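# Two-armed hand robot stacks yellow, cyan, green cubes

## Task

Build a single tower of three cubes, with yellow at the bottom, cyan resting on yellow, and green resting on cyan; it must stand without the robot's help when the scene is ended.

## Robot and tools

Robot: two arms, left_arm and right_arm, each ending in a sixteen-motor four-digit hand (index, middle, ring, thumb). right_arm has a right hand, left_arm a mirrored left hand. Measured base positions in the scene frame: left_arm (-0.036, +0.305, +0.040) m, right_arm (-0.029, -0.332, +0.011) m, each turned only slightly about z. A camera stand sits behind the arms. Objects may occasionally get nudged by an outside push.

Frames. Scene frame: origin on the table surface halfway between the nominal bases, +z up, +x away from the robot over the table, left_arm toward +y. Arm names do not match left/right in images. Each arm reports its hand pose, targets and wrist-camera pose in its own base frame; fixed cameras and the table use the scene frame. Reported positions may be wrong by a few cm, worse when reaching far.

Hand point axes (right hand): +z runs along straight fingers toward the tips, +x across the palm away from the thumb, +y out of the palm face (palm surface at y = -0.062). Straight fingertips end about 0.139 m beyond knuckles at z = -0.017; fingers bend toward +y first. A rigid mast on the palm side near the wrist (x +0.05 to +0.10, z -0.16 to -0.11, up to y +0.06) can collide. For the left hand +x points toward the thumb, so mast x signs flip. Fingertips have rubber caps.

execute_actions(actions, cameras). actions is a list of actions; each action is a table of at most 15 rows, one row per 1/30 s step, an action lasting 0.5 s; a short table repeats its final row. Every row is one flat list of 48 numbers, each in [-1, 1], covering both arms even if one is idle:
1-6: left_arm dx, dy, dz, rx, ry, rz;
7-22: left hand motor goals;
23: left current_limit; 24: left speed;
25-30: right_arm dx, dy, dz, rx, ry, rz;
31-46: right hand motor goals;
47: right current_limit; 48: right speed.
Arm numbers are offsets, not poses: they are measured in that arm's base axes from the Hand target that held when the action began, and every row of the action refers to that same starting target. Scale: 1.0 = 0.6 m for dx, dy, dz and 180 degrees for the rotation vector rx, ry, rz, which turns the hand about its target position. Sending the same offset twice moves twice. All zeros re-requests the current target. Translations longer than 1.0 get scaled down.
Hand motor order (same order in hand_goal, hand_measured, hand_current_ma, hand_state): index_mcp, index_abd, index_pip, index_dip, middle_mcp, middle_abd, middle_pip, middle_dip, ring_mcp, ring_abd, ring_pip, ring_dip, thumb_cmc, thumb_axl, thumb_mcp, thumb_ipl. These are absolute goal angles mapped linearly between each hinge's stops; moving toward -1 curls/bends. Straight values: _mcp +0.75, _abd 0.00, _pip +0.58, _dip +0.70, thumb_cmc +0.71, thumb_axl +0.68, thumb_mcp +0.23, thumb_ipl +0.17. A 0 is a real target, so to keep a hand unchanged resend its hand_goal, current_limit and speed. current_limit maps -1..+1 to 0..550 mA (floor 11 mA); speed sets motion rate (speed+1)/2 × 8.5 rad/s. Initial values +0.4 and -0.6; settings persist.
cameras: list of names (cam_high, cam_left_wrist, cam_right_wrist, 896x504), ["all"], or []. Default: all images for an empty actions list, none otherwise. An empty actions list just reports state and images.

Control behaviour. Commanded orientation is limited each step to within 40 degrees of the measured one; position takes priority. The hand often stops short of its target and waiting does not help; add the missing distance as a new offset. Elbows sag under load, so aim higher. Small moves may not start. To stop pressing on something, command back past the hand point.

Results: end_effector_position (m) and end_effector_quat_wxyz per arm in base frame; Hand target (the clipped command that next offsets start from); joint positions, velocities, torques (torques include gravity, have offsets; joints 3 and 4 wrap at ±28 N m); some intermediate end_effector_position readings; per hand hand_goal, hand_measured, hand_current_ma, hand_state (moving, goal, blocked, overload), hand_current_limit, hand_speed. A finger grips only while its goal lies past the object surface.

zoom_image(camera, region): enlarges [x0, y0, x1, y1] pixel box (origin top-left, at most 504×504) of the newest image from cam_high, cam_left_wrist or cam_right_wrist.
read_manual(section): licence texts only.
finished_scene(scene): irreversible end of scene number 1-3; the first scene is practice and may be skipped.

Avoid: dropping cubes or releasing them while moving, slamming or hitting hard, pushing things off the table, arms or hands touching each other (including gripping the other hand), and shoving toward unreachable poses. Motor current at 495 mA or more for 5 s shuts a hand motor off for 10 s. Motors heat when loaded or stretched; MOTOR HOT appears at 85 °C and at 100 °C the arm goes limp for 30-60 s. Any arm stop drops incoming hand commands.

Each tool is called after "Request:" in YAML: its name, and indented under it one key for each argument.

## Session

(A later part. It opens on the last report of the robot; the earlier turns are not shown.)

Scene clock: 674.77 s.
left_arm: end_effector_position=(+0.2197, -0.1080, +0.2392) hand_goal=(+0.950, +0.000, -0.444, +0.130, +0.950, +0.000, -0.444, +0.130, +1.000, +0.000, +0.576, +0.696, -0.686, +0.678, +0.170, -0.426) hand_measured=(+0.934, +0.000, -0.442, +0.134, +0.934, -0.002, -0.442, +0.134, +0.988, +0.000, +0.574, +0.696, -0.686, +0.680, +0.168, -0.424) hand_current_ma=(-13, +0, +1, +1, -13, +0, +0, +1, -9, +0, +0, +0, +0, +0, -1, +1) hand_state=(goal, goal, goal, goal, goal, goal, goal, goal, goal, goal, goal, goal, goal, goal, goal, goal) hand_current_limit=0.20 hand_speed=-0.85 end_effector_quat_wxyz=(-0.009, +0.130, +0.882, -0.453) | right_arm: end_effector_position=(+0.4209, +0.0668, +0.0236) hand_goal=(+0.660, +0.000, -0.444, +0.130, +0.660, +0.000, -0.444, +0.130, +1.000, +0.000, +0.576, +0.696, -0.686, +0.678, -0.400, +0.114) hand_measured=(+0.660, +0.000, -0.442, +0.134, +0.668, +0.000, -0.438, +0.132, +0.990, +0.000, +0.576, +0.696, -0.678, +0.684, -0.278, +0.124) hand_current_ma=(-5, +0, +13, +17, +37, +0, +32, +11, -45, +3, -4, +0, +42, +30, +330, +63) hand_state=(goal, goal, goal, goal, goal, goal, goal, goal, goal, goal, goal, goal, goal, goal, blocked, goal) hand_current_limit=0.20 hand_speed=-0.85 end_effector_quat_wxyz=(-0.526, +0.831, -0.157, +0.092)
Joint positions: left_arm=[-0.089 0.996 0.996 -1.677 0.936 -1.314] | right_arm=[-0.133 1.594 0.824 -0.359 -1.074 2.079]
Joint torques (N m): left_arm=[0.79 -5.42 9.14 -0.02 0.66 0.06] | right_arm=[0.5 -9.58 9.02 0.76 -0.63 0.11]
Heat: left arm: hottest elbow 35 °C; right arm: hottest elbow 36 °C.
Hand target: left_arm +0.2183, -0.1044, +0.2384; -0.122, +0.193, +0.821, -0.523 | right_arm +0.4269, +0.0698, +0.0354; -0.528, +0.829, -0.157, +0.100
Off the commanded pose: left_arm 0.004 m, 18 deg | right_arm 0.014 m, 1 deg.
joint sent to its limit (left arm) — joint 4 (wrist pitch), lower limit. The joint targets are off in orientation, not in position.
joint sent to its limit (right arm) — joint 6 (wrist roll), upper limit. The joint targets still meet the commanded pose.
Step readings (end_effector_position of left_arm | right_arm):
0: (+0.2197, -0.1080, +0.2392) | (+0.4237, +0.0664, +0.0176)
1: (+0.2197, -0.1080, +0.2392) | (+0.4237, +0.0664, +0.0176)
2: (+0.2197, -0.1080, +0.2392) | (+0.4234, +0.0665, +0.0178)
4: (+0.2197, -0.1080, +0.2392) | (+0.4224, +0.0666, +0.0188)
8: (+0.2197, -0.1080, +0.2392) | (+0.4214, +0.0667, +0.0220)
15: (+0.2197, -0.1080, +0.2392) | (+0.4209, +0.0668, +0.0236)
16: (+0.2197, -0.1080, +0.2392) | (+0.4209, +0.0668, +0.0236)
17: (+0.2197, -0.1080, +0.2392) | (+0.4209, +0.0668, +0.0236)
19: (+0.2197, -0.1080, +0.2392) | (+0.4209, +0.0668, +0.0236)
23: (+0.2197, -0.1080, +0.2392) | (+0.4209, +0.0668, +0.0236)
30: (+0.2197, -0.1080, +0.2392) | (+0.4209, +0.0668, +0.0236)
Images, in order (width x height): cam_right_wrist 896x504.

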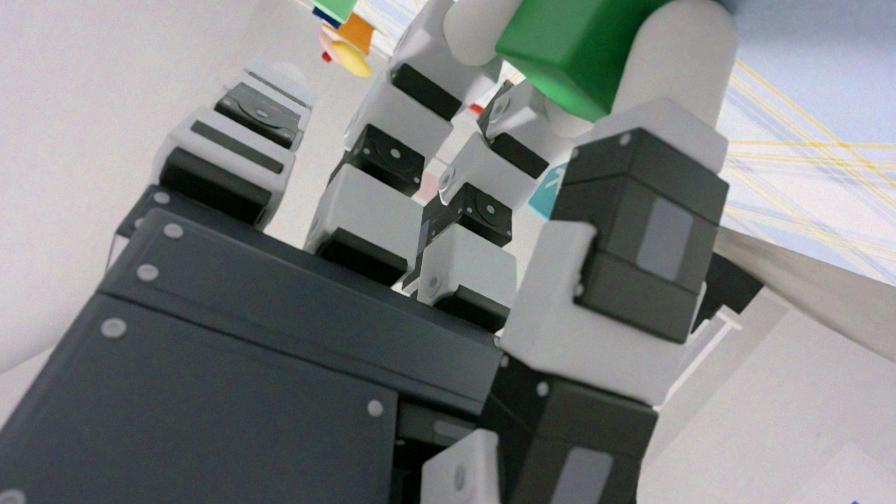

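Request:
execute_actions:
  actions:
    - [[0,0,0,0,0,0,0.95,0,-0.445,0.13,0.95,0,-0.445,0.13,1,0,0.576,0.696,-0.686,0.677,0.169,-0.427,0.2,-0.85,0,0,0,0,0,0,0.80,0,-0.445,0.13,0.80,0,-0.445,0.13,1,0,0.576,0.696,-0.686,0.677,-0.2,0.114,0.2,-0.85]]
    - [[0,0,0,0,0,0,0.95,0,-0.445,0.13,0.95,0,-0.445,0.13,1,0,0.576,0.696,-0.686,0.677,0.169,-0.427,0.2,-0.85,0.012,-0.004,-0.014,0,0,0,0.80,0,-0.445,0.13,0.80,0,-0.445,0.13,1,0,0.576,0.696,-0.686,0.677,-0.2,0.114,0.2,-0.85]]
  cameras: []

Scene clock: 680.57 s.
left_arm: end_effector_position=(+0.2197, -0.1080, +0.2392) hand_goal=(+0.950, +0.000, -0.444, +0.130, +0.950, +0.000, -0.444, +0.130, +1.000, +0.000, +0.576, +0.696, -0.686, +0.678, +0.170, -0.426) hand_measured=(+0.934, +0.000, -0.442, +0.134, +0.934, -0.002, -0.442, +0.134, +0.988, +0.000, +0.574, +0.696, -0.686, +0.680, +0.168, -0.424) hand_current_ma=(-13, +0, +1, +1, -13, +0, +0, +1, -9, +0, +0, +0, +0, +0, -1, +1) hand_state=(goal, goal, goal, goal, goal, goal, goal, goal, goal, goal, goal, goal, goal, goal, goal, goal) hand_current_limit=0.20 hand_speed=-0.85 end_effector_quat_wxyz=(-0.009, +0.130, +0.882, -0.453) | right_arm: end_effector_position=(+0.4209, +0.0668, +0.0236) hand_goal=(+0.800, +0.000, -0.444, +0.130, +0.800, +0.000, -0.444, +0.130, +1.000, +0.000, +0.576, +0.696, -0.686, +0.678, -0.200, +0.114) hand_measured=(+0.784, +0.000, -0.442, +0.134, +0.784, +0.000, -0.442, +0.132, +0.990, +0.000, +0.576, +0.696, -0.682, +0.680, -0.202, +0.116) hand_current_ma=(-82, +0, +11, +17, -80, +0, +12, +11, -45, +3, -4, +0, +18, +15, -7, +17) hand_state=(goal, goal, goal, goal, goal, goal, goal, goal, goal, goal, goal, goal, goal, goal, goal, goal) hand_current_limit=0.20 hand_speed=-0.85 end_effector_quat_wxyz=(-0.526, +0.831, -0.157, +0.092)
Joint positions: left_arm=[-0.089 0.996 0.996 -1.677 0.936 -1.314] | right_arm=[-0.133 1.594 0.824 -0.359 -1.074 2.079]
Joint torques (N m): left_arm=[0.32 -5.95 8.99 0.09 0.64 0.1] | right_arm=[0.09 -7.36 10.09 1.54 -0.64 0.11]
Heat: left arm: hottest elbow 35 °C; right arm: hottest elbow 35 °C.
Hand target: left_arm +0.2183, -0.1044, +0.2384; -0.122, +0.193, +0.821, -0.523 | right_arm +0.4341, +0.0674, +0.0270; -0.528, +0.829, -0.157, +0.100
Off the commanded pose: left_arm 0.004 m, 18 deg | right_arm 0.014 m, 1 deg.
joint sent to its limit (left arm) — joint 4 (wrist pitch), lower limit. The joint targets are off in orientation, not in position.
joint sent to its limit (right arm) — joint 6 (wrist roll), upper limit. The joint targets still meet the commanded pose.
Step readings (end_effector_position of left_arm | right_arm):
0: (+0.2197, -0.1080, +0.2392) | (+0.4209, +0.0668, +0.0236)
1: (+0.2197, -0.1080, +0.2392) | (+0.4209, +0.0668, +0.0236)
2: (+0.2197, -0.1080, +0.2392) | (+0.4209, +0.0668, +0.0236)
4: (+0.2197, -0.1080, +0.2392) | (+0.4209, +0.0668, +0.0236)
8: (+0.2197, -0.1080, +0.2392) | (+0.4209, +0.0668, +0.0236)
15: (+0.2197, -0.1080, +0.2392) | (+0.4209, +0.0668, +0.0236)
16: (+0.2197, -0.1080, +0.2392) | (+0.4209, +0.0668, +0.0236)
17: (+0.2197, -0.1080, +0.2392) | (+0.4209, +0.0668, +0.0236)
19: (+0.2197, -0.1080, +0.2392) | (+0.4209, +0.0668, +0.0236)
23: (+0.2197, -0.1080, +0.2392) | (+0.4209, +0.0668, +0.0236)
30: (+0.2197, -0.1080, +0.2392) | (+0.4209, +0.0668, +0.0236)
No camera images: "cameras" was empty.

Request:
execute_actions:
  actions:
    - [[0,0,0,0,0,0,0.95,0,-0.445,0.13,0.95,0,-0.445,0.13,1,0,0.576,0.696,-0.686,0.677,0.169,-0.427,0.2,-0.85,0.007,-0.002,-0.004,0,0,0,0.80,0,-0.445,0.13,0.80,0,-0.445,0.13,1,0,0.576,0.696,-0.686,0.677,-0.2,0.114,0.2,-0.85]]
  cameras: []

Scene clock: 687.93 s.
left_arm: end_effector_position=(+0.2197, -0.1080, +0.2392) hand_goal=(+0.950, +0.000, -0.444, +0.130, +0.950, +0.000, -0.444, +0.130, +1.000, +0.000, +0.576, +0.696, -0.686, +0.678, +0.170, -0.426) hand_measured=(+0.934, +0.000, -0.442, +0.134, +0.934, -0.002, -0.442, +0.134, +0.988, +0.000, +0.574, +0.696, -0.686, +0.680, +0.168, -0.424) hand_current_ma=(-13, +0, +1, +1, -13, +0, +0, +1, -9, +0, +0, +0, +0, +0, -1, +1) hand_state=(goal, goal, goal, goal, goal, goal, goal, goal, goal, goal, goal, goal, goal, goal, goal, goal) hand_current_limit=0.20 hand_speed=-0.85 end_effector_quat_wxyz=(-0.009, +0.130, +0.882, -0.453) | right_arm: end_effector_position=(+0.4199, +0.0669, +0.0200) hand_goal=(+0.800, +0.000, -0.444, +0.130, +0.800, +0.000, -0.444, +0.130, +1.000, +0.000, +0.576, +0.696, -0.686, +0.678, -0.200, +0.114) hand_measured=(+0.784, +0.000, -0.442, +0.134, +0.784, +0.000, -0.442, +0.132, +0.990, +0.000, +0.576, +0.696, -0.682, +0.680, -0.202, +0.116) hand_current_ma=(-82, +0, +11, +17, -80, +0, +12, +11, -45, +3, -4, +0, +17, +15, -7, +16) hand_state=(goal, goal, goal, goal, goal, goal, goal, goal, goal, goal, goal, goal, goal, goal, goal, goal) hand_current_limit=0.20 hand_speed=-0.85 end_effector_quat_wxyz=(-0.525, +0.831, -0.160, +0.088)
Joint positions: left_arm=[-0.089 0.996 0.996 -1.677 0.936 -1.314] | right_arm=[-0.133 1.603 0.824 -0.359 -1.074 2.079]
Joint torques (N m): left_arm=[0.21 -5.36 9.14 0.01 0.67 0.07] | right_arm=[-0.03 -7.24 10.81 1.62 -0.65 0.11]
Heat: left arm: hottest elbow 35 °C; right arm: hottest elbow 36 °C.
Hand target: left_arm +0.2183, -0.1044, +0.2384; -0.122, +0.193, +0.821, -0.523 | right_arm +0.4383, +0.0662, +0.0245; -0.528, +0.829, -0.157, +0.100
Off the commanded pose: left_arm 0.004 m, 18 deg | right_arm 0.019 m, 1 deg.
joint sent to its limit (left arm) — joint 4 (wrist pitch), lower limit. The joint targets are off in orientation, not in position.
joint sent to its limit (right arm) — joint 6 (wrist roll), upper limit. The joint targets still meet the commanded pose.
Step readings (end_effector_position of left_arm | right_arm):
0: (+0.2197, -0.1080, +0.2392) | (+0.4209, +0.0668, +0.0236)
1: (+0.2197, -0.1080, +0.2392) | (+0.4209, +0.0668, +0.0236)
2: (+0.2197, -0.1080, +0.2392) | (+0.4209, +0.0668, +0.0236)
4: (+0.2197, -0.1080, +0.2392) | (+0.4208, +0.0668, +0.0233)
8: (+0.2197, -0.1080, +0.2392) | (+0.4203, +0.0669, +0.0214)
15: (+0.2197, -0.1080, +0.2392) | (+0.4199, +0.0669, +0.0200)
No camera images: "cameras" was empty.

Request:
execute_actions:
  actions:
    - [[0,0,0,0,0,0,0.95,0,-0.445,0.13,0.95,0,-0.445,0.13,1,0,0.576,0.696,-0.686,0.677,0.169,-0.427,0.2,-0.85,0.003,0,0.008,0,0,0,0.80,0,-0.445,0.13,0.80,0,-0.445,0.13,1,0,0.576,0.696,-0.686,0.677,-0.2,0.114,0.2,-0.85]]
  cameras: []

Scene clock: 691.17 s.
left_arm: end_effector_position=(+0.2197, -0.1080, +0.2392) hand_goal=(+0.950, +0.000, -0.444, +0.130, +0.950, +0.000, -0.444, +0.130, +1.000, +0.000, +0.576, +0.696, -0.686, +0.678, +0.170, -0.426) hand_measured=(+0.934, +0.000, -0.442, +0.134, +0.934, -0.002, -0.442, +0.134, +0.988, +0.000, +0.574, +0.696, -0.686, +0.680, +0.168, -0.424) hand_current_ma=(-13, +0, +1, +1, -13, +0, +0, +1, -9, +0, +0, +0, +0, +0, -1, +1) hand_state=(goal, goal, goal, goal, goal, goal, goal, goal, goal, goal, goal, goal, goal, goal, goal, goal) hand_current_limit=0.20 hand_speed=-0.85 end_effector_quat_wxyz=(-0.009, +0.130, +0.882, -0.453) | right_arm: end_effector_position=(+0.4199, +0.0669, +0.0200) hand_goal=(+0.800, +0.000, -0.444, +0.130, +0.800, +0.000, -0.444, +0.130, +1.000, +0.000, +0.576, +0.696, -0.686, +0.678, -0.200, +0.114) hand_measured=(+0.784, +0.000, -0.442, +0.134, +0.784, +0.000, -0.442, +0.132, +0.990, +0.000, +0.576, +0.696, -0.682, +0.680, -0.202, +0.116) hand_current_ma=(-82, +0, +11, +17, -80, +0, +12, +11, -45, +3, -4, +0, +17, +15, -7, +16) hand_state=(goal, goal, goal, goal, goal, goal, goal, goal, goal, goal, goal, goal, goal, goal, goal, goal) hand_current_limit=0.20 hand_speed=-0.85 end_effector_quat_wxyz=(-0.525, +0.831, -0.160, +0.088)
Joint positions: left_arm=[-0.089 0.996 0.996 -1.677 0.936 -1.314] | right_arm=[-0.133 1.603 0.824 -0.359 -1.074 2.079]
Joint torques (N m): left_arm=[1.08 -5.95 9.05 0.09 0.67 0.07] | right_arm=[0.09 -7.47 11.64 1.06 -0.64 0.12]
Heat: left arm: hottest elbow 35 °C; right arm: hottest elbow 36 °C.
Hand target: left_arm +0.2183, -0.1044, +0.2384; -0.122, +0.193, +0.821, -0.523 | right_arm +0.4401, +0.0662, +0.0293; -0.528, +0.829, -0.157, +0.100
Off the commanded pose: left_arm 0.004 m, 18 deg | right_arm 0.022 m, 1 deg.
joint sent to its limit (left arm) — joint 4 (wrist pitch), lower limit. The joint targets are off in orientation, not in position.
joint sent to its limit (right arm) — joint 6 (wrist roll), upper limit. The joint targets still meet the commanded pose.
Step readings (end_effector_position of left_arm | right_arm):
0: (+0.2197, -0.1080, +0.2392) | (+0.4199, +0.0669, +0.0200)
1: (+0.2197, -0.1080, +0.2392) | (+0.4199, +0.0669, +0.0200)
2: (+0.2197, -0.1080, +0.2392) | (+0.4199, +0.0669, +0.0200)
4: (+0.2197, -0.1080, +0.2392) | (+0.4199, +0.0669, +0.0200)
8: (+0.2197, -0.1080, +0.2392) | (+0.4199, +0.0669, +0.0200)
15: (+0.2197, -0.1080, +0.2392) | (+0.4199, +0.0669, +0.0200)
No camera images: "cameras" was empty.

Request:
execute_actions:
  actions:
    - [[0,0,0,0,0,0,0.95,0,-0.445,0.13,0.95,0,-0.445,0.13,1,0,0.576,0.696,-0.686,0.677,0.169,-0.427,0.2,-0.85,-0.024,0.007,0.065,0,0,0,0.95,0,-0.445,0.13,0.95,0,-0.445,0.13,1,0,0.576,0.696,-0.686,0.677,0.0,-0.1,0.2,-0.85]]
    - [[0,0,0,0,0,0,0.95,0,-0.445,0.13,0.95,0,-0.445,0.13,1,0,0.576,0.696,-0.686,0.677,0.169,-0.427,0.2,-0.85,0,0.003,-0.085,0,0,0,0.95,0,-0.445,0.13,0.95,0,-0.445,0.13,1,0,0.576,0.696,-0.686,0.677,0.0,-0.1,0.2,-0.85]]
  cameras: ["cam_right_wrist"]

Scene clock: 697.73 s.
left_arm: end_effector_position=(+0.2197, -0.1080, +0.2392) hand_goal=(+0.950, +0.000, -0.444, +0.130, +0.950, +0.000, -0.444, +0.130, +1.000, +0.000, +0.576, +0.696, -0.686, +0.678, +0.170, -0.426) hand_measured=(+0.934, +0.000, -0.442, +0.134, +0.934, -0.002, -0.442, +0.134, +0.988, +0.000, +0.574, +0.696, -0.686, +0.680, +0.168, -0.424) hand_current_ma=(-13, +0, +1, +1, -13, +0, +0, +1, -9, +0, +0, +0, +0, +0, -1, +1) hand_state=(goal, goal, goal, goal, goal, goal, goal, goal, goal, goal, goal, goal, goal, goal, goal, goal) hand_current_limit=0.20 hand_speed=-0.85 end_effector_quat_wxyz=(-0.009, +0.130, +0.882, -0.453) | right_arm: end_effector_position=(+0.4266, +0.0664, +0.0233) hand_goal=(+0.950, +0.000, -0.444, +0.130, +0.950, +0.000, -0.444, +0.130, +1.000, +0.000, +0.576, +0.696, -0.686, +0.678, +0.000, -0.100) hand_measured=(+0.934, +0.000, -0.442, +0.134, +0.934, +0.000, -0.442, +0.132, +0.990, +0.000, +0.576, +0.696, -0.684, +0.680, -0.002, -0.098) hand_current_ma=(-78, +0, +9, +16, -77, +0, +9, +11, -45, +3, -4, +0, +9, +11, -12, +17) hand_state=(goal, goal, goal, goal, goal, goal, goal, goal, goal, goal, goal, goal, goal, goal, goal, goal) hand_current_limit=0.20 hand_speed=-0.85 end_effector_quat_wxyz=(-0.526, +0.831, -0.151, +0.102)
Joint positions: left_arm=[-0.089 0.996 0.996 -1.677 0.936 -1.314] | right_arm=[-0.132 1.598 0.824 -0.329 -1.074 2.08]
Joint torques (N m): left_arm=[0.85 -6.01 8.98 -0.06 0.66 0.05] | right_arm=[0.85 -7.47 7.47 1.72 -0.58 0.1]
Heat: left arm: hottest elbow 35 °C; right arm: hottest elbow 36 °C.
Hand target: left_arm +0.2183, -0.1044, +0.2384; -0.122, +0.193, +0.821, -0.523 | right_arm +0.4257, +0.0721, +0.0174; -0.528, +0.829, -0.157, +0.100
Off the commanded pose: left_arm 0.004 m, 18 deg | right_arm 0.008 m, 1 deg.
joint sent to its limit (left arm) — joint 4 (wrist pitch), lower limit. The joint targets are off in orientation, not in position.
joint sent to its limit (right arm) — joint 6 (wrist roll), upper limit. The joint targets still meet the commanded pose.
Step readings (end_effector_position of left_arm | right_arm):
0: (+0.2197, -0.1080, +0.2392) | (+0.4199, +0.0669, +0.0200)
1: (+0.2197, -0.1080, +0.2392) | (+0.4199, +0.0669, +0.0200)
2: (+0.2197, -0.1080, +0.2392) | (+0.4186, +0.0671, +0.0199)
4: (+0.2197, -0.1080, +0.2392) | (+0.4136, +0.0678, +0.0227)
8: (+0.2197, -0.1080, +0.2392) | (+0.4087, +0.0685, +0.0372)
15: (+0.2197, -0.1080, +0.2392) | (+0.4076, +0.0686, +0.0503)
16: (+0.2197, -0.1080, +0.2392) | (+0.4076, +0.0686, +0.0503)
17: (+0.2197, -0.1080, +0.2392) | (+0.4080, +0.0686, +0.0502)
19: (+0.2197, -0.1080, +0.2392) | (+0.4147, +0.0679, +0.0480)
23: (+0.2197, -0.1080, +0.2392) | (+0.4240, +0.0664, +0.0348)
30: (+0.2197, -0.1080, +0.2392) | (+0.4260, +0.0665, +0.0232)
Images, in order (width x height): cam_right_wrist 896x504.

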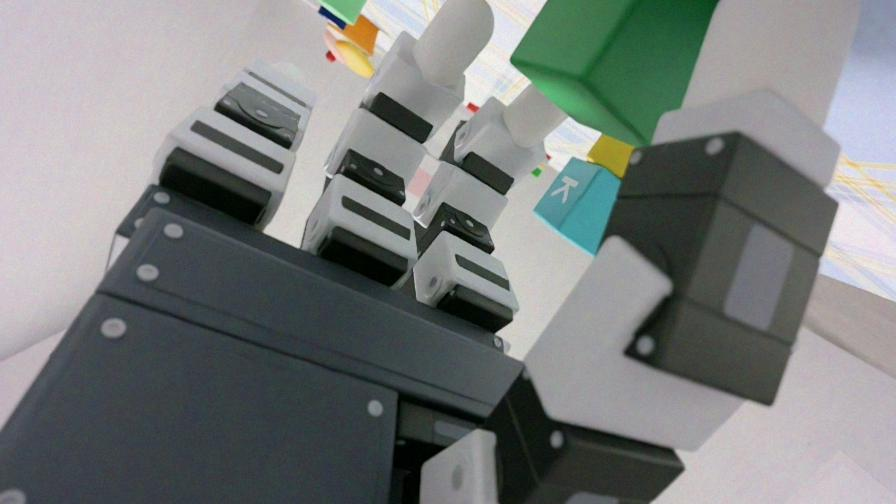

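Request:
execute_actions:
  actions:
    - [[0,0,0,0,0,0,0.95,0,-0.445,0.13,0.95,0,-0.445,0.13,1,0,0.576,0.696,-0.686,0.677,0.169,-0.427,0.2,-0.85,0,0,0,0,0,0,0.74,0,-0.445,0.13,0.74,0,-0.445,0.13,1,0,0.576,0.696,-0.686,0.677,-0.1,0.0,0.2,-0.85]]
    - [[0,0,0,0,0,0,0.95,0,-0.445,0.13,0.95,0,-0.445,0.13,1,0,0.576,0.696,-0.686,0.677,0.169,-0.427,0.2,-0.85,0,0,0,0,0,0,0.68,0,-0.445,0.13,0.68,0,-0.445,0.13,1,0,0.576,0.696,-0.686,0.677,-0.315,0.114,0.2,-0.85]]
    - [[0,0,0,0,0,0,0.95,0,-0.445,0.13,0.95,0,-0.445,0.13,1,0,0.576,0.696,-0.686,0.677,0.169,-0.427,0.2,-0.85,0,0,0,0,0,0,0.62,0,-0.445,0.13,0.62,0,-0.445,0.13,1,0,0.576,0.696,-0.686,0.677,-0.42,0.114,0.2,-0.85]]
  cameras: ["cam_right_wrist"]

Request:
zoom_image:
  camera: "cam_right_wrist"
  region: [400, 0, 830, 200]

Scene clock: 706.00 s.
left_arm: end_effector_position=(+0.2197, -0.1080, +0.2392) hand_goal=(+0.950, +0.000, -0.444, +0.130, +0.950, +0.000, -0.444, +0.130, +1.000, +0.000, +0.576, +0.696, -0.686, +0.678, +0.170, -0.426) hand_measured=(+0.934, +0.000, -0.442, +0.134, +0.934, -0.002, -0.442, +0.134, +0.988, +0.000, +0.574, +0.696, -0.686, +0.680, +0.168, -0.424) hand_current_ma=(-13, +0, +1, +1, -13, +0, +0, +1, -9, +0, +0, +0, +0, +0, -1, +1) hand_state=(goal, goal, goal, goal, goal, goal, goal, goal, goal, goal, goal, goal, goal, goal, goal, goal) hand_current_limit=0.20 hand_speed=-0.85 end_effector_quat_wxyz=(-0.009, +0.130, +0.882, -0.453) | right_arm: end_effector_position=(+0.4264, +0.0668, +0.0235) hand_goal=(+0.620, +0.000, -0.444, +0.130, +0.620, +0.000, -0.444, +0.130, +1.000, +0.000, +0.576, +0.696, -0.686, +0.678, -0.420, +0.114) hand_measured=(+0.658, +0.000, -0.432, +0.134, +0.654, +0.000, -0.432, +0.132, +0.990, +0.000, +0.576, +0.696, -0.686, +0.678, -0.274, +0.132) hand_current_ma=(+195, +0, +55, +17, +173, +0, +52, +12, -45, +3, -4, +0, +0, +1, +330, +110) hand_state=(blocked, goal, goal, goal, blocked, goal, goal, goal, goal, goal, goal, goal, goal, goal, blocked, goal) hand_current_limit=0.20 hand_speed=-0.85 end_effector_quat_wxyz=(-0.527, +0.830, -0.154, +0.101)
Joint positions: left_arm=[-0.089 0.996 0.996 -1.677 0.936 -1.314] | right_arm=[-0.132 1.598 0.824 -0.328 -1.074 2.088]
Joint torques (N m): left_arm=[0.79 -6.12 8.94 -0.05 0.68 0.07] | right_arm=[0.85 -7.41 7.43 1.68 -0.58 0.11]
Heat: left arm: hottest elbow 35 °C; right arm: hottest elbow 36 °C.
Hand target: left_arm +0.2183, -0.1044, +0.2384; -0.122, +0.193, +0.821, -0.523 | right_arm +0.4257, +0.0722, +0.0174; -0.528, +0.829, -0.156, +0.100
Off the commanded pose: left_arm 0.004 m, 18 deg | right_arm 0.008 m, 0 deg.
joint sent to its limit (left arm) — joint 4 (wrist pitch), lower limit. The joint targets are off in orientation, not in position.
joint sent to its limit (right arm) — joint 6 (wrist roll), upper limit. The joint targets still meet the commanded pose.
Step readings (end_effector_position of left_arm | right_arm):
0: (+0.2197, -0.1080, +0.2392) | (+0.4266, +0.0664, +0.0233)
1: (+0.2197, -0.1080, +0.2392) | (+0.4266, +0.0664, +0.0233)
2: (+0.2197, -0.1080, +0.2392) | (+0.4266, +0.0664, +0.0233)
4: (+0.2197, -0.1080, +0.2392) | (+0.4266, +0.0664, +0.0233)
8: (+0.2197, -0.1080, +0.2392) | (+0.4266, +0.0664, +0.0233)
15: (+0.2197, -0.1080, +0.2392) | (+0.4266, +0.0664, +0.0233)
16: (+0.2197, -0.1080, +0.2392) | (+0.4266, +0.0664, +0.0233)
17: (+0.2197, -0.1080, +0.2392) | (+0.4266, +0.0664, +0.0233)
19: (+0.2197, -0.1080, +0.2392) | (+0.4266, +0.0664, +0.0233)
23: (+0.2197, -0.1080, +0.2392) | (+0.4266, +0.0664, +0.0233)
30: (+0.2197, -0.1080, +0.2392) | (+0.4266, +0.0664, +0.0233)
31: (+0.2197, -0.1080, +0.2392) | (+0.4266, +0.0664, +0.0233)
32: (+0.2197, -0.1080, +0.2392) | (+0.4266, +0.0664, +0.0233)
34: (+0.2197, -0.1080, +0.2392) | (+0.4265, +0.0664, +0.0233)
38: (+0.2197, -0.1080, +0.2392) | (+0.4264, +0.0668, +0.0235)
45: (+0.2197, -0.1080, +0.2392) | (+0.4264, +0.0668, +0.0235)
Images, in order (width x height): cam_right_wrist 896x504.

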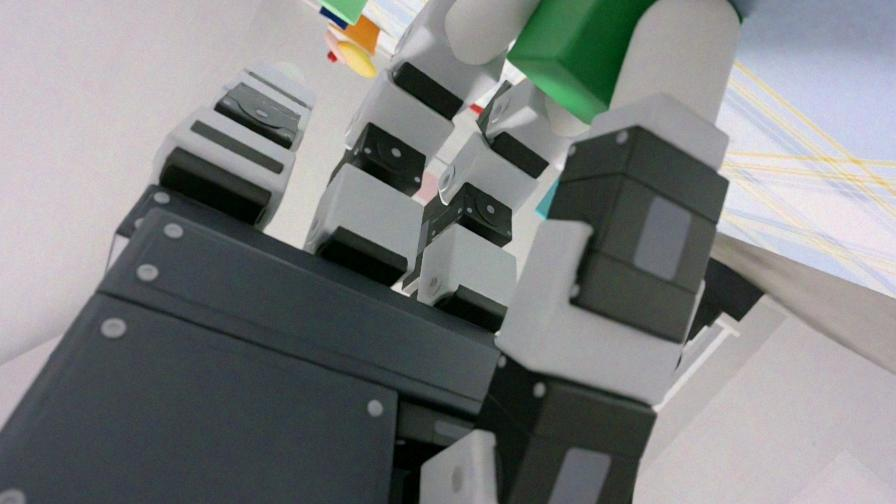

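Scaled by 1.172 from the camera's 896x504 image, which has a finer 1280x720 frame.

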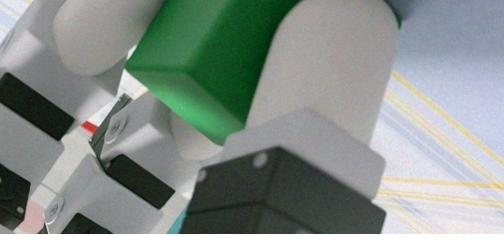

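Request:
execute_actions:
  actions:
    - [[0,0,0,0,0,0,0.95,0,-0.445,0.13,0.95,0,-0.445,0.13,1,0,0.576,0.696,-0.686,0.677,0.169,-0.427,0.2,-0.85,0.025,-0.01,0.05,0,0,0,0.60,0,-0.445,0.13,0.60,0,-0.445,0.13,1,0,0.576,0.696,-0.686,0.677,-0.45,0.114,0.2,-0.85]]
    - [[0,0,0,0,0,0,0.95,0,-0.445,0.13,0.95,0,-0.445,0.13,1,0,0.576,0.696,-0.686,0.677,0.169,-0.427,0.2,-0.85,0,0,0.1,0,0,0,0.60,0,-0.445,0.13,0.60,0,-0.445,0.13,1,0,0.576,0.696,-0.686,0.677,-0.45,0.114,0.2,-0.85]]
  cameras: ["cam_high", "cam_right_wrist"]

Scene clock: 726.27 s.
left_arm: end_effector_position=(+0.2197, -0.1080, +0.2392) hand_goal=(+0.950, +0.000, -0.444, +0.130, +0.950, +0.000, -0.444, +0.130, +1.000, +0.000, +0.576, +0.696, -0.686, +0.678, +0.170, -0.426) hand_measured=(+0.934, +0.000, -0.442, +0.134, +0.934, -0.002, -0.442, +0.134, +0.988, +0.000, +0.574, +0.696, -0.686, +0.680, +0.168, -0.424) hand_current_ma=(-13, +0, +1, +1, -13, +0, +0, +1, -9, +0, +0, +0, +0, +0, -1, +1) hand_state=(goal, goal, goal, goal, goal, goal, goal, goal, goal, goal, goal, goal, goal, goal, goal, goal) hand_current_limit=0.20 hand_speed=-0.85 end_effector_quat_wxyz=(-0.009, +0.130, +0.882, -0.453) | right_arm: end_effector_position=(+0.4216, +0.0672, +0.0895) hand_goal=(+0.600, +0.000, -0.444, +0.130, +0.600, +0.000, -0.444, +0.130, +1.000, +0.000, +0.576, +0.696, -0.686, +0.678, -0.450, +0.114) hand_measured=(+0.644, +0.000, -0.428, +0.138, +0.642, -0.002, -0.428, +0.136, +0.990, +0.000, +0.576, +0.696, -0.688, +0.678, -0.274, +0.138) hand_current_ma=(+230, +1, +77, +36, +212, -7, +79, +27, -45, +3, -4, +0, -6, -3, +330, +150) hand_state=(blocked, goal, goal, goal, blocked, goal, goal, goal, goal, goal, goal, goal, goal, goal, blocked, blocked) hand_current_limit=0.20 hand_speed=-0.85 end_effector_quat_wxyz=(-0.525, +0.831, -0.162, +0.084)
Joint positions: left_arm=[-0.089 0.996 0.996 -1.677 0.936 -1.314] | right_arm=[-0.132 1.481 0.912 -0.576 -1.074 2.08]
Joint torques (N m): left_arm=[0.5 -5.95 9.1 -0.09 0.67 0.06] | right_arm=[0.09 -7.88 13.42 0.79 -0.65 0.1]
Heat: left arm: hottest elbow 35 °C; right arm: hottest elbow 35 °C.
Hand target: left_arm +0.2183, -0.1044, +0.2384; -0.122, +0.193, +0.821, -0.523 | right_arm +0.4408, +0.0662, +0.1074; -0.528, +0.829, -0.156, +0.100
Off the commanded pose: left_arm 0.004 m, 18 deg | right_arm 0.026 m, 2 deg.
joint sent to its limit (left arm) — joint 4 (wrist pitch), lower limit. The joint targets are off in orientation, not in position.
joint sent to its limit (right arm) — joint 6 (wrist roll), upper limit. The joint targets still meet the commanded pose.
Step readings (end_effector_position of left_arm | right_arm):
0: (+0.2197, -0.1080, +0.2392) | (+0.4264, +0.0668, +0.0235)
1: (+0.2197, -0.1080, +0.2392) | (+0.4264, +0.0668, +0.0235)
2: (+0.2197, -0.1080, +0.2392) | (+0.4260, +0.0669, +0.0234)
4: (+0.2197, -0.1080, +0.2392) | (+0.4237, +0.0669, +0.0231)
8: (+0.2197, -0.1080, +0.2392) | (+0.4189, +0.0676, +0.0238)
15: (+0.2197, -0.1080, +0.2392) | (+0.4167, +0.0679, +0.0242)
16: (+0.2197, -0.1080, +0.2392) | (+0.4167, +0.0679, +0.0246)
17: (+0.2197, -0.1080, +0.2392) | (+0.4151, +0.0679, +0.0263)
19: (+0.2197, -0.1080, +0.2392) | (+0.4103, +0.0685, +0.0336)
23: (+0.2197, -0.1080, +0.2392) | (+0.4103, +0.0687, +0.0623)
30: (+0.2197, -0.1080, +0.2392) | (+0.4236, +0.0669, +0.0898)
Images, in order (width x height): cam_high 896x504, cam_right_wrist 896x504.

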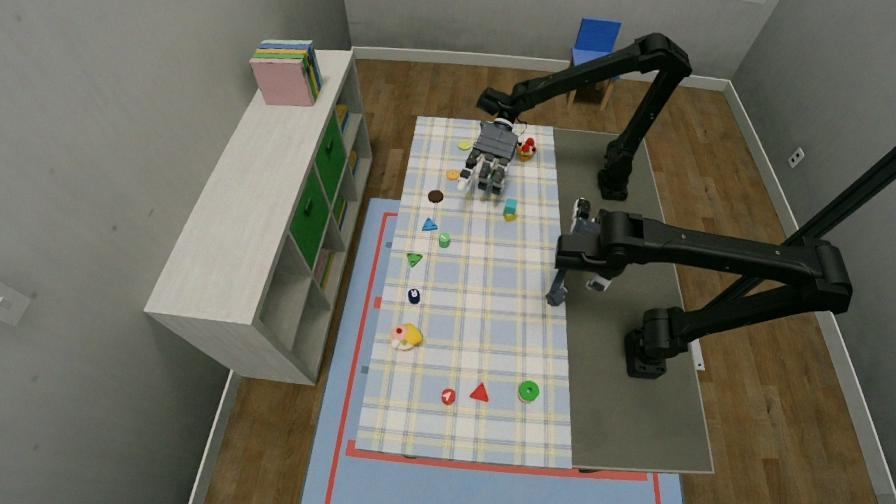

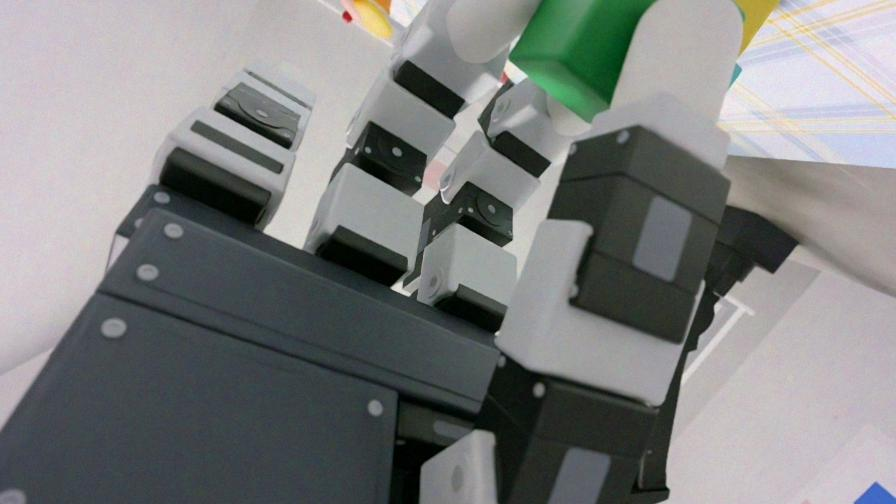

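Request:
execute_actions:
  actions:
    - [[0,0,0,0,0,0,0.95,0,-0.445,0.13,0.95,0,-0.445,0.13,1,0,0.576,0.696,-0.686,0.677,0.169,-0.427,0.2,-0.85,0,0,0.1,0,0,0,0.60,0,-0.445,0.13,0.60,0,-0.445,0.13,1,0,0.576,0.696,-0.686,0.677,-0.45,0.114,0.2,-0.85]]
    - [[0,0,0,0,0,0,0.95,0,-0.445,0.13,0.95,0,-0.445,0.13,1,0,0.576,0.696,-0.686,0.677,0.169,-0.427,0.2,-0.85,-0.055,0.085,0.0,0,0,0.04,0.60,0,-0.445,0.13,0.60,0,-0.445,0.13,1,0,0.576,0.696,-0.686,0.677,-0.45,0.114,0.2,-0.85]]
    - [[0,0,0,0,0,0,0.95,0,-0.445,0.13,0.95,0,-0.445,0.13,1,0,0.576,0.696,-0.686,0.677,0.169,-0.427,0.2,-0.85,-0.055,0.085,0.0,0,0,0.04,0.60,0,-0.445,0.13,0.60,0,-0.445,0.13,1,0,0.576,0.696,-0.686,0.677,-0.45,0.114,0.2,-0.85]]
  cameras: ["cam_high", "cam_right_wrist"]

Request:
zoom_image:
  camera: "cam_high"
  region: [460, 140, 560, 240]

Scene clock: 733.67 s.
left_arm: end_effector_position=(+0.2197, -0.1080, +0.2392) hand_goal=(+0.950, +0.000, -0.444, +0.130, +0.950, +0.000, -0.444, +0.130, +1.000, +0.000, +0.576, +0.696, -0.686, +0.678, +0.170, -0.426) hand_measured=(+0.934, +0.000, -0.442, +0.134, +0.934, -0.002, -0.442, +0.134, +0.988, +0.000, +0.574, +0.696, -0.686, +0.680, +0.168, -0.424) hand_current_ma=(-13, +0, +1, +1, -13, +0, +0, +1, -9, +0, +0, +0, +0, +0, -1, +1) hand_state=(goal, goal, goal, goal, goal, goal, goal, goal, goal, goal, goal, goal, goal, goal, goal, goal) hand_current_limit=0.20 hand_speed=-0.85 end_effector_quat_wxyz=(-0.009, +0.130, +0.882, -0.453) | right_arm: end_effector_position=(+0.3791, +0.1679, +0.1657) hand_goal=(+0.600, +0.000, -0.444, +0.130, +0.600, +0.000, -0.444, +0.130, +1.000, +0.000, +0.576, +0.696, -0.686, +0.678, -0.450, +0.114) hand_measured=(+0.644, +0.000, -0.426, +0.138, +0.640, -0.002, -0.426, +0.136, +0.990, +0.000, +0.576, +0.696, -0.688, +0.678, -0.274, +0.138) hand_current_ma=(+221, +3, +81, +36, +204, -9, +82, +28, -45, +3, -4, +0, -6, -3, +330, +155) hand_state=(blocked, goal, goal, goal, blocked, goal, goal, goal, goal, goal, goal, goal, goal, goal, blocked, blocked) hand_current_limit=0.20 hand_speed=-0.85 end_effector_quat_wxyz=(-0.535, +0.843, -0.048, +0.032)
Joint positions: left_arm=[-0.089 0.996 0.996 -1.677 0.936 -1.314] | right_arm=[0.118 1.334 0.982 -0.762 -1.076 2.079]
Joint torques (N m): left_arm=[0.73 -5.36 9.02 -0.06 0.69 0.07] | right_arm=[-0.09 -8 8.84 1.25 -0.57 0.12]
Heat: left arm: hottest elbow 35 °C; right arm: hottest elbow 36 °C.
Hand target: left_arm +0.2183, -0.1044, +0.2384; -0.122, +0.193, +0.821, -0.523 | right_arm +0.3748, +0.1681, +0.1675; -0.536, +0.842, -0.051, +0.033
Off the commanded pose: left_arm 0.004 m, 18 deg | right_arm 0.005 m, 0 deg.
joint sent to its limit (left arm) — joint 4 (wrist pitch), lower limit. The joint targets are off in orientation, not in position.
joint sent to its limit (right arm) — joint 6 (wrist roll), upper limit. The joint targets still meet the commanded pose.
Step readings (end_effector_position of left_arm | right_arm):
0: (+0.2197, -0.1080, +0.2392) | (+0.4216, +0.0672, +0.0895)
1: (+0.2197, -0.1080, +0.2392) | (+0.4216, +0.0672, +0.0895)
2: (+0.2197, -0.1080, +0.2392) | (+0.4200, +0.0672, +0.0903)
4: (+0.2197, -0.1080, +0.2392) | (+0.4148, +0.0679, +0.0951)
8: (+0.2197, -0.1080, +0.2392) | (+0.4130, +0.0684, +0.1172)
15: (+0.2197, -0.1080, +0.2392) | (+0.4230, +0.0670, +0.1444)
16: (+0.2197, -0.1080, +0.2392) | (+0.4228, +0.0671, +0.1445)
17: (+0.2197, -0.1080, +0.2392) | (+0.4220, +0.0682, +0.1444)
19: (+0.2197, -0.1080, +0.2392) | (+0.4188, +0.0752, +0.1450)
23: (+0.2197, -0.1080, +0.2392) | (+0.4112, +0.1019, +0.1521)
30: (+0.2197, -0.1080, +0.2392) | (+0.4066, +0.1169, +0.1599)
31: (+0.2197, -0.1080, +0.2392) | (+0.4066, +0.1169, +0.1599)
32: (+0.2197, -0.1080, +0.2392) | (+0.4059, +0.1192, +0.1601)
34: (+0.2197, -0.1080, +0.2392) | (+0.4027, +0.1260, +0.1605)
38: (+0.2197, -0.1080, +0.2392) | (+0.3876, +0.1523, +0.1629)
45: (+0.2197, -0.1080, +0.2392) | (+0.3791, +0.1679, +0.1657)
Images, in order (width x height): cam_high 896x504, cam_right_wrist 896x504.

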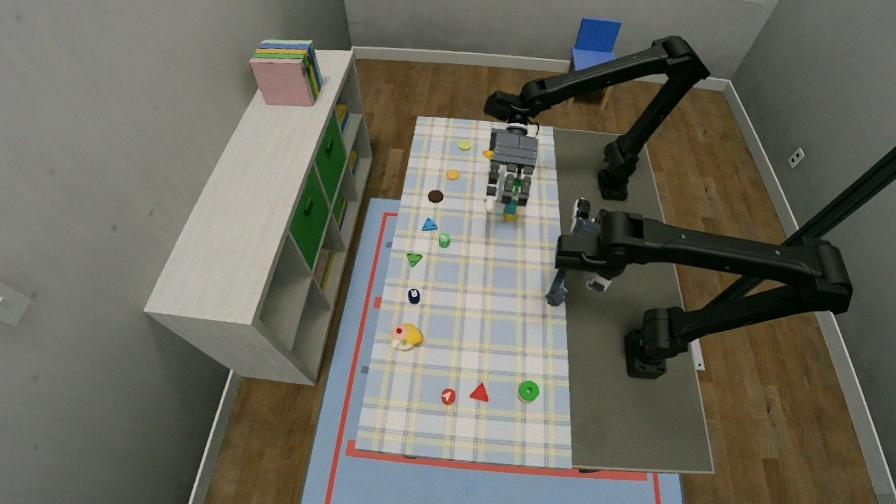

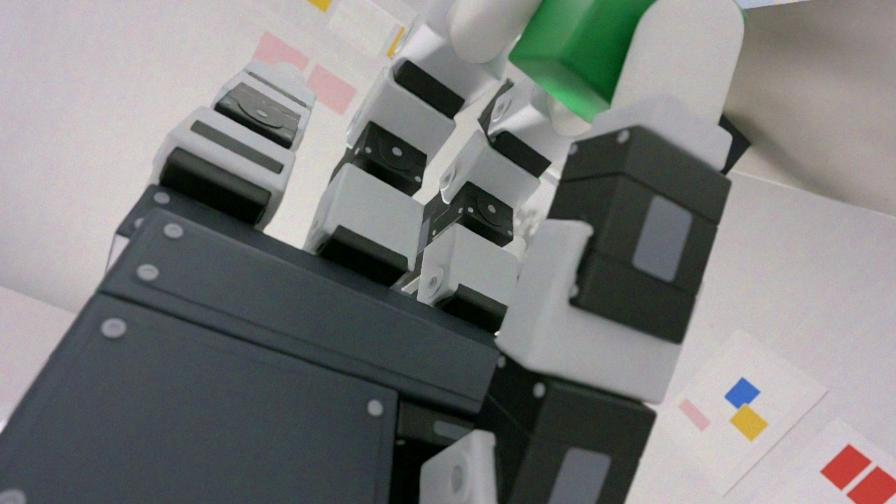

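Scaled by 5.040 from the camera's 896x504 image, which has a finer 1280x720 frame.

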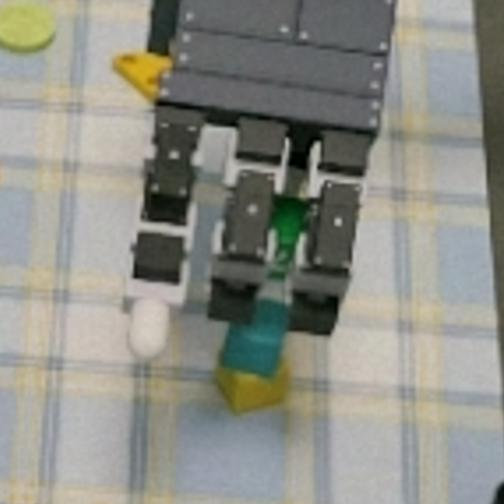

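Request:
execute_actions:
  actions:
    - [[0,0,0,0,0,0,0.95,0,-0.445,0.13,0.95,0,-0.445,0.13,1,0,0.576,0.696,-0.686,0.677,0.169,-0.427,0.2,-0.85,-0.002,0.008,-0.085,0,0,0,0.60,0,-0.445,0.13,0.60,0,-0.445,0.13,1,0,0.576,0.696,-0.686,0.677,-0.45,0.114,0.2,-0.85]]
  cameras: ["cam_high", "cam_right_wrist"]

Request:
zoom_image:
  camera: "cam_high"
  region: [486, 170, 546, 230]

Scene clock: 740.43 s.
left_arm: end_effector_position=(+0.2197, -0.1080, +0.2392) hand_goal=(+0.950, +0.000, -0.444, +0.130, +0.950, +0.000, -0.444, +0.130, +1.000, +0.000, +0.576, +0.696, -0.686, +0.678, +0.170, -0.426) hand_measured=(+0.934, +0.000, -0.442, +0.134, +0.934, -0.002, -0.442, +0.134, +0.988, +0.000, +0.574, +0.696, -0.686, +0.680, +0.168, -0.424) hand_current_ma=(-13, +0, +1, +1, -13, +0, +0, +1, -9, +0, +0, +0, +0, +0, -1, +1) hand_state=(goal, goal, goal, goal, goal, goal, goal, goal, goal, goal, goal, goal, goal, goal, goal, goal) hand_current_limit=0.20 hand_speed=-0.85 end_effector_quat_wxyz=(-0.009, +0.130, +0.882, -0.453) | right_arm: end_effector_position=(+0.3748, +0.1675, +0.1219) hand_goal=(+0.600, +0.000, -0.444, +0.130, +0.600, +0.000, -0.444, +0.130, +1.000, +0.000, +0.576, +0.696, -0.686, +0.678, -0.450, +0.114) hand_measured=(+0.644, +0.000, -0.426, +0.138, +0.640, -0.002, -0.426, +0.136, +0.990, +0.000, +0.576, +0.696, -0.688, +0.678, -0.274, +0.138) hand_current_ma=(+221, +3, +81, +36, +204, -9, +82, +28, -45, +3, -4, +0, -6, -3, +330, +155) hand_state=(blocked, goal, goal, goal, blocked, goal, goal, goal, goal, goal, goal, goal, goal, goal, blocked, blocked) hand_current_limit=0.20 hand_speed=-0.85 end_effector_quat_wxyz=(-0.534, +0.843, -0.046, +0.036)
Joint positions: left_arm=[-0.089 0.996 0.996 -1.677 0.936 -1.314] | right_arm=[0.119 1.368 0.889 -0.626 -1.073 2.079]
Joint torques (N m): left_arm=[1.26 -5.89 9.09 -0.06 0.65 0.09] | right_arm=[1.03 -5.95 8.98 1.72 -0.62 0.1]
Heat: left arm: hottest elbow 35 °C; right arm: hottest elbow 36 °C.
Hand target: left_arm +0.2183, -0.1044, +0.2384; -0.122, +0.193, +0.821, -0.523 | right_arm +0.3736, +0.1729, +0.1163; -0.536, +0.842, -0.052, +0.033
Off the commanded pose: left_arm 0.004 m, 18 deg | right_arm 0.008 m, 1 deg.
joint sent to its limit (left arm) — joint 4 (wrist pitch), lower limit. The joint targets are off in orientation, not in position.
joint sent to its limit (right arm) — joint 6 (wrist roll), upper limit. The joint targets still meet the commanded pose.
Step readings (end_effector_position of left_arm | right_arm):
0: (+0.2197, -0.1080, +0.2392) | (+0.3791, +0.1679, +0.1657)
1: (+0.2197, -0.1080, +0.2392) | (+0.3788, +0.1679, +0.1654)
2: (+0.2197, -0.1080, +0.2392) | (+0.3791, +0.1680, +0.1635)
4: (+0.2197, -0.1080, +0.2392) | (+0.3800, +0.1680, +0.1564)
8: (+0.2197, -0.1080, +0.2392) | (+0.3725, +0.1667, +0.1339)
15: (+0.2197, -0.1080, +0.2392) | (+0.3741, +0.1675, +0.1218)
Images, in order (width x height): cam_high 896x504, cam_right_wrist 896x504.

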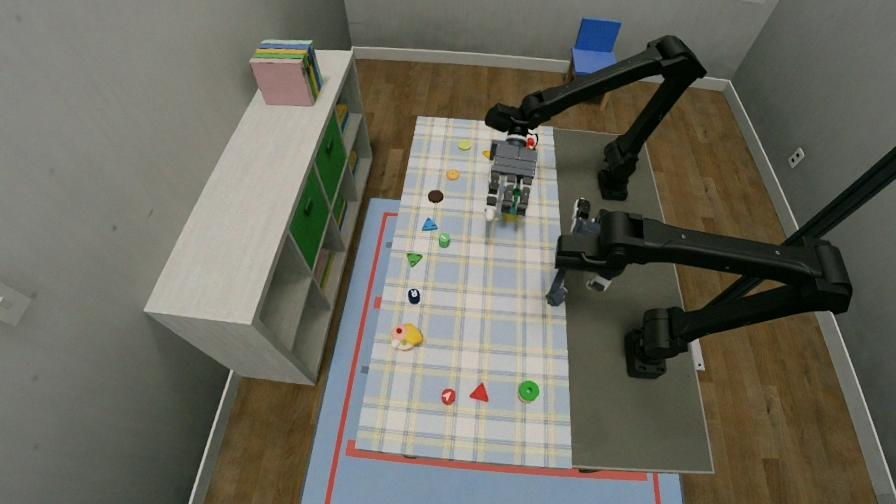

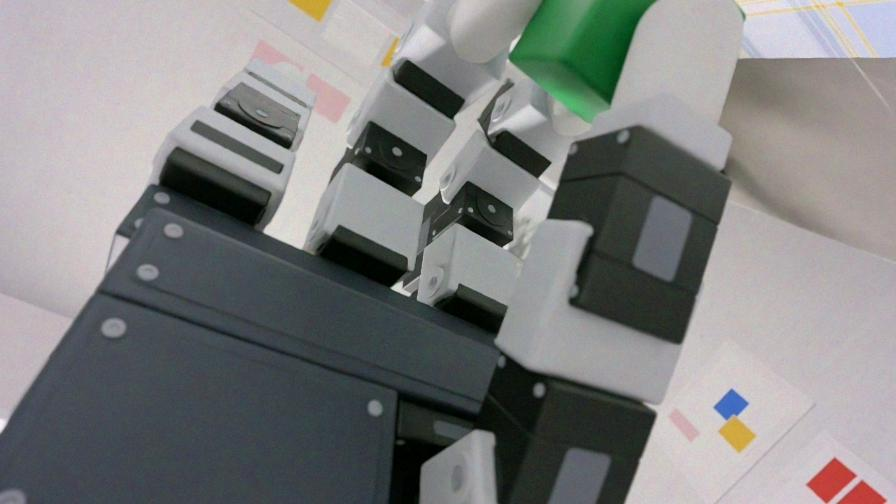

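Scaled by 8.400 from the camera's 896x504 image, which has a finer 1280x720 frame.

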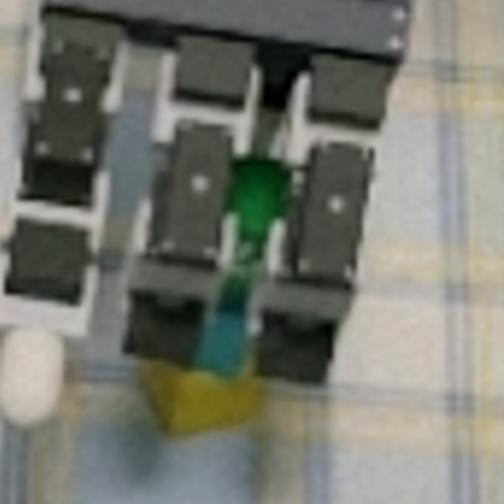

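Request:
zoom_image:
  camera: "cam_high"
  region: [502, 186, 526, 220]

Scaled by 14.824 from the camera's 896x504 image, which has a finer 1280x720 frame.

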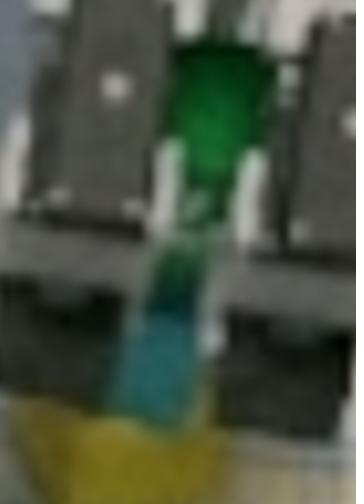

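Request:
execute_actions:
  actions:
    - [[0,0,0,0,0,0,0.95,0,-0.445,0.13,0.95,0,-0.445,0.13,1,0,0.576,0.696,-0.686,0.677,0.169,-0.427,0.2,-0.85,-0.003,-0.006,-0.024,0,0,0,0.60,0,-0.445,0.13,0.60,0,-0.445,0.13,1,0,0.576,0.696,-0.686,0.677,-0.45,0.114,0.2,-0.85]]
  cameras: ["cam_high"]

Request:
zoom_image:
  camera: "cam_high"
  region: [486, 170, 546, 230]

Request:
zoom_image:
  camera: "cam_high"
  region: [502, 186, 526, 220]

Scene clock: 763.30 s.
left_arm: end_effector_position=(+0.2197, -0.1080, +0.2392) hand_goal=(+0.950, +0.000, -0.444, +0.130, +0.950, +0.000, -0.444, +0.130, +1.000, +0.000, +0.576, +0.696, -0.686, +0.678, +0.170, -0.426) hand_measured=(+0.934, +0.000, -0.442, +0.134, +0.934, -0.002, -0.442, +0.134, +0.988, +0.000, +0.574, +0.696, -0.686, +0.680, +0.168, -0.424) hand_current_ma=(-13, +0, +1, +1, -13, +0, +0, +1, -9, +0, +0, +0, +0, +0, -1, +1) hand_state=(goal, goal, goal, goal, goal, goal, goal, goal, goal, goal, goal, goal, goal, goal, goal, goal) hand_current_limit=0.20 hand_speed=-0.85 end_effector_quat_wxyz=(-0.009, +0.130, +0.882, -0.453) | right_arm: end_effector_position=(+0.3738, +0.1674, +0.1101) hand_goal=(+0.600, +0.000, -0.444, +0.130, +0.600, +0.000, -0.444, +0.130, +1.000, +0.000, +0.576, +0.696, -0.686, +0.678, -0.450, +0.114) hand_measured=(+0.644, +0.000, -0.426, +0.138, +0.640, -0.002, -0.426, +0.136, +0.990, +0.000, +0.576, +0.696, -0.688, +0.678, -0.274, +0.138) hand_current_ma=(+221, +3, +81, +36, +204, -9, +82, +28, -45, +3, -4, +0, -6, -3, +330, +155) hand_state=(blocked, goal, goal, goal, blocked, goal, goal, goal, goal, goal, goal, goal, goal, goal, blocked, blocked) hand_current_limit=0.20 hand_speed=-0.85 end_effector_quat_wxyz=(-0.535, +0.843, -0.043, +0.039)
Joint positions: left_arm=[-0.089 0.996 0.996 -1.677 0.936 -1.314] | right_arm=[0.119 1.378 0.863 -0.581 -1.073 2.079]
Joint torques (N m): left_arm=[0.91 -5.71 8.99 0.06 0.65 0.08] | right_arm=[0.26 -5.66 8.36 1.74 -0.65 0.1]
Heat: left arm: hottest elbow 35 °C; right arm: hottest elbow 36 °C.
Hand target: left_arm +0.2183, -0.1044, +0.2384; -0.122, +0.193, +0.821, -0.523 | right_arm +0.3718, +0.1693, +0.1019; -0.536, +0.842, -0.052, +0.033
Off the commanded pose: left_arm 0.004 m, 18 deg | right_arm 0.009 m, 1 deg.
joint sent to its limit (left arm) — joint 4 (wrist pitch), lower limit. The joint targets are off in orientation, not in position.
joint sent to its limit (right arm) — joint 6 (wrist roll), upper limit. The joint targets still meet the commanded pose.
Step readings (end_effector_position of left_arm | right_arm):
0: (+0.2197, -0.1080, +0.2392) | (+0.3748, +0.1675, +0.1219)
1: (+0.2197, -0.1080, +0.2392) | (+0.3751, +0.1676, +0.1219)
2: (+0.2197, -0.1080, +0.2392) | (+0.3754, +0.1676, +0.1216)
4: (+0.2197, -0.1080, +0.2392) | (+0.3766, +0.1678, +0.1203)
8: (+0.2197, -0.1080, +0.2392) | (+0.3746, +0.1675, +0.1146)
15: (+0.2197, -0.1080, +0.2392) | (+0.3735, +0.1674, +0.1101)
Images, in order (width x height): cam_high 896x504.

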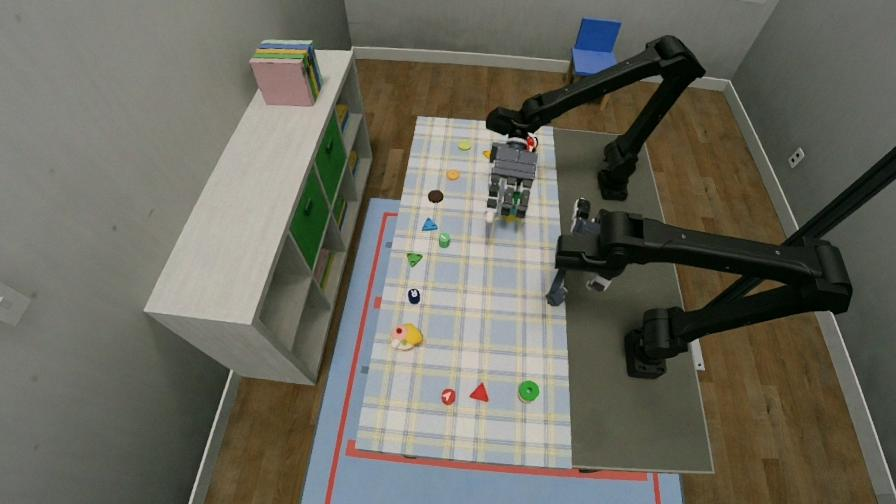

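Scaled by 8.400 from the camera's 896x504 image, which has a finer 1280x720 frame.

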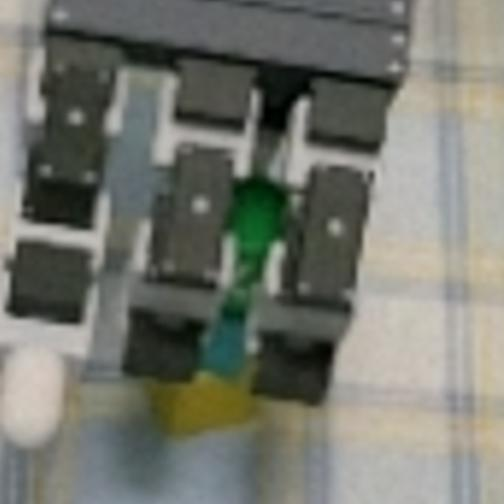

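Scaled by 14.824 from the camera's 896x504 image, which has a finer 1280x720 frame.

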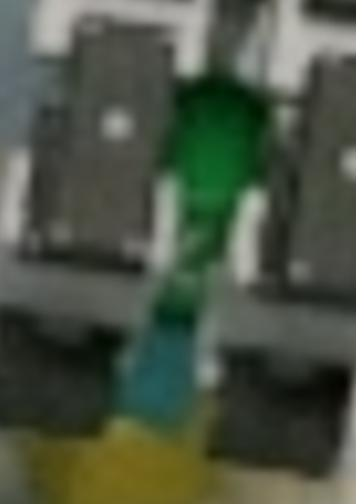

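Request:
execute_actions:
  actions: []
  cameras: ["cam_left_wrist"]

Scene clock: 769.00 s.
left_arm: end_effector_position=(+0.2197, -0.1080, +0.2392) hand_goal=(+0.950, +0.000, -0.444, +0.130, +0.950, +0.000, -0.444, +0.130, +1.000, +0.000, +0.576, +0.696, -0.686, +0.678, +0.170, -0.426) hand_measured=(+0.934, +0.000, -0.442, +0.134, +0.934, -0.002, -0.442, +0.134, +0.988, +0.000, +0.574, +0.696, -0.686, +0.680, +0.168, -0.424) hand_current_ma=(-13, +0, +1, +1, -13, +0, +0, +1, -9, +0, +0, +0, +0, +0, -1, +1) hand_state=(goal, goal, goal, goal, goal, goal, goal, goal, goal, goal, goal, goal, goal, goal, goal, goal) hand_current_limit=0.20 hand_speed=-0.85 end_effector_quat_wxyz=(-0.009, +0.130, +0.882, -0.453) | right_arm: end_effector_position=(+0.3738, +0.1674, +0.1101) hand_goal=(+0.600, +0.000, -0.444, +0.130, +0.600, +0.000, -0.444, +0.130, +1.000, +0.000, +0.576, +0.696, -0.686, +0.678, -0.450, +0.114) hand_measured=(+0.644, +0.000, -0.426, +0.138, +0.640, -0.002, -0.426, +0.136, +0.990, +0.000, +0.576, +0.696, -0.688, +0.678, -0.274, +0.138) hand_current_ma=(+221, +3, +81, +36, +204, -9, +82, +28, -45, +3, -4, +0, -6, -3, +330, +155) hand_state=(blocked, goal, goal, goal, blocked, goal, goal, goal, goal, goal, goal, goal, goal, goal, blocked, blocked) hand_current_limit=0.20 hand_speed=-0.85 end_effector_quat_wxyz=(-0.535, +0.843, -0.043, +0.039)
Joint positions: left_arm=[-0.089 0.996 0.996 -1.677 0.936 -1.314] | right_arm=[0.119 1.378 0.863 -0.581 -1.073 2.079]
Joint velocities: within noise
Joint torques (N m): left_arm=[0.79 -5.48 9.06 -0.09 0.66 0.08] | right_arm=[0.15 -5.71 8.39 1.68 -0.65 0.11]
Heat: left arm: hottest elbow 35 °C; right arm: hottest elbow 36 °C.
Hand target: left_arm +0.2183, -0.1044, +0.2384; -0.122, +0.193, +0.821, -0.523 | right_arm +0.3718, +0.1693, +0.1019; -0.536, +0.842, -0.052, +0.033
Off the commanded pose: left_arm 0.004 m, 18 deg | right_arm 0.009 m, 1 deg.
Images, in order (width x height): cam_left_wrist 896x504.

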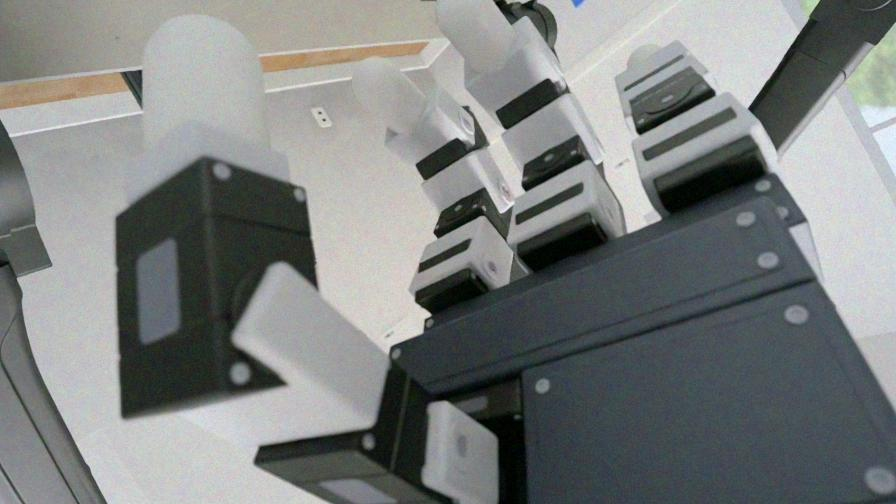

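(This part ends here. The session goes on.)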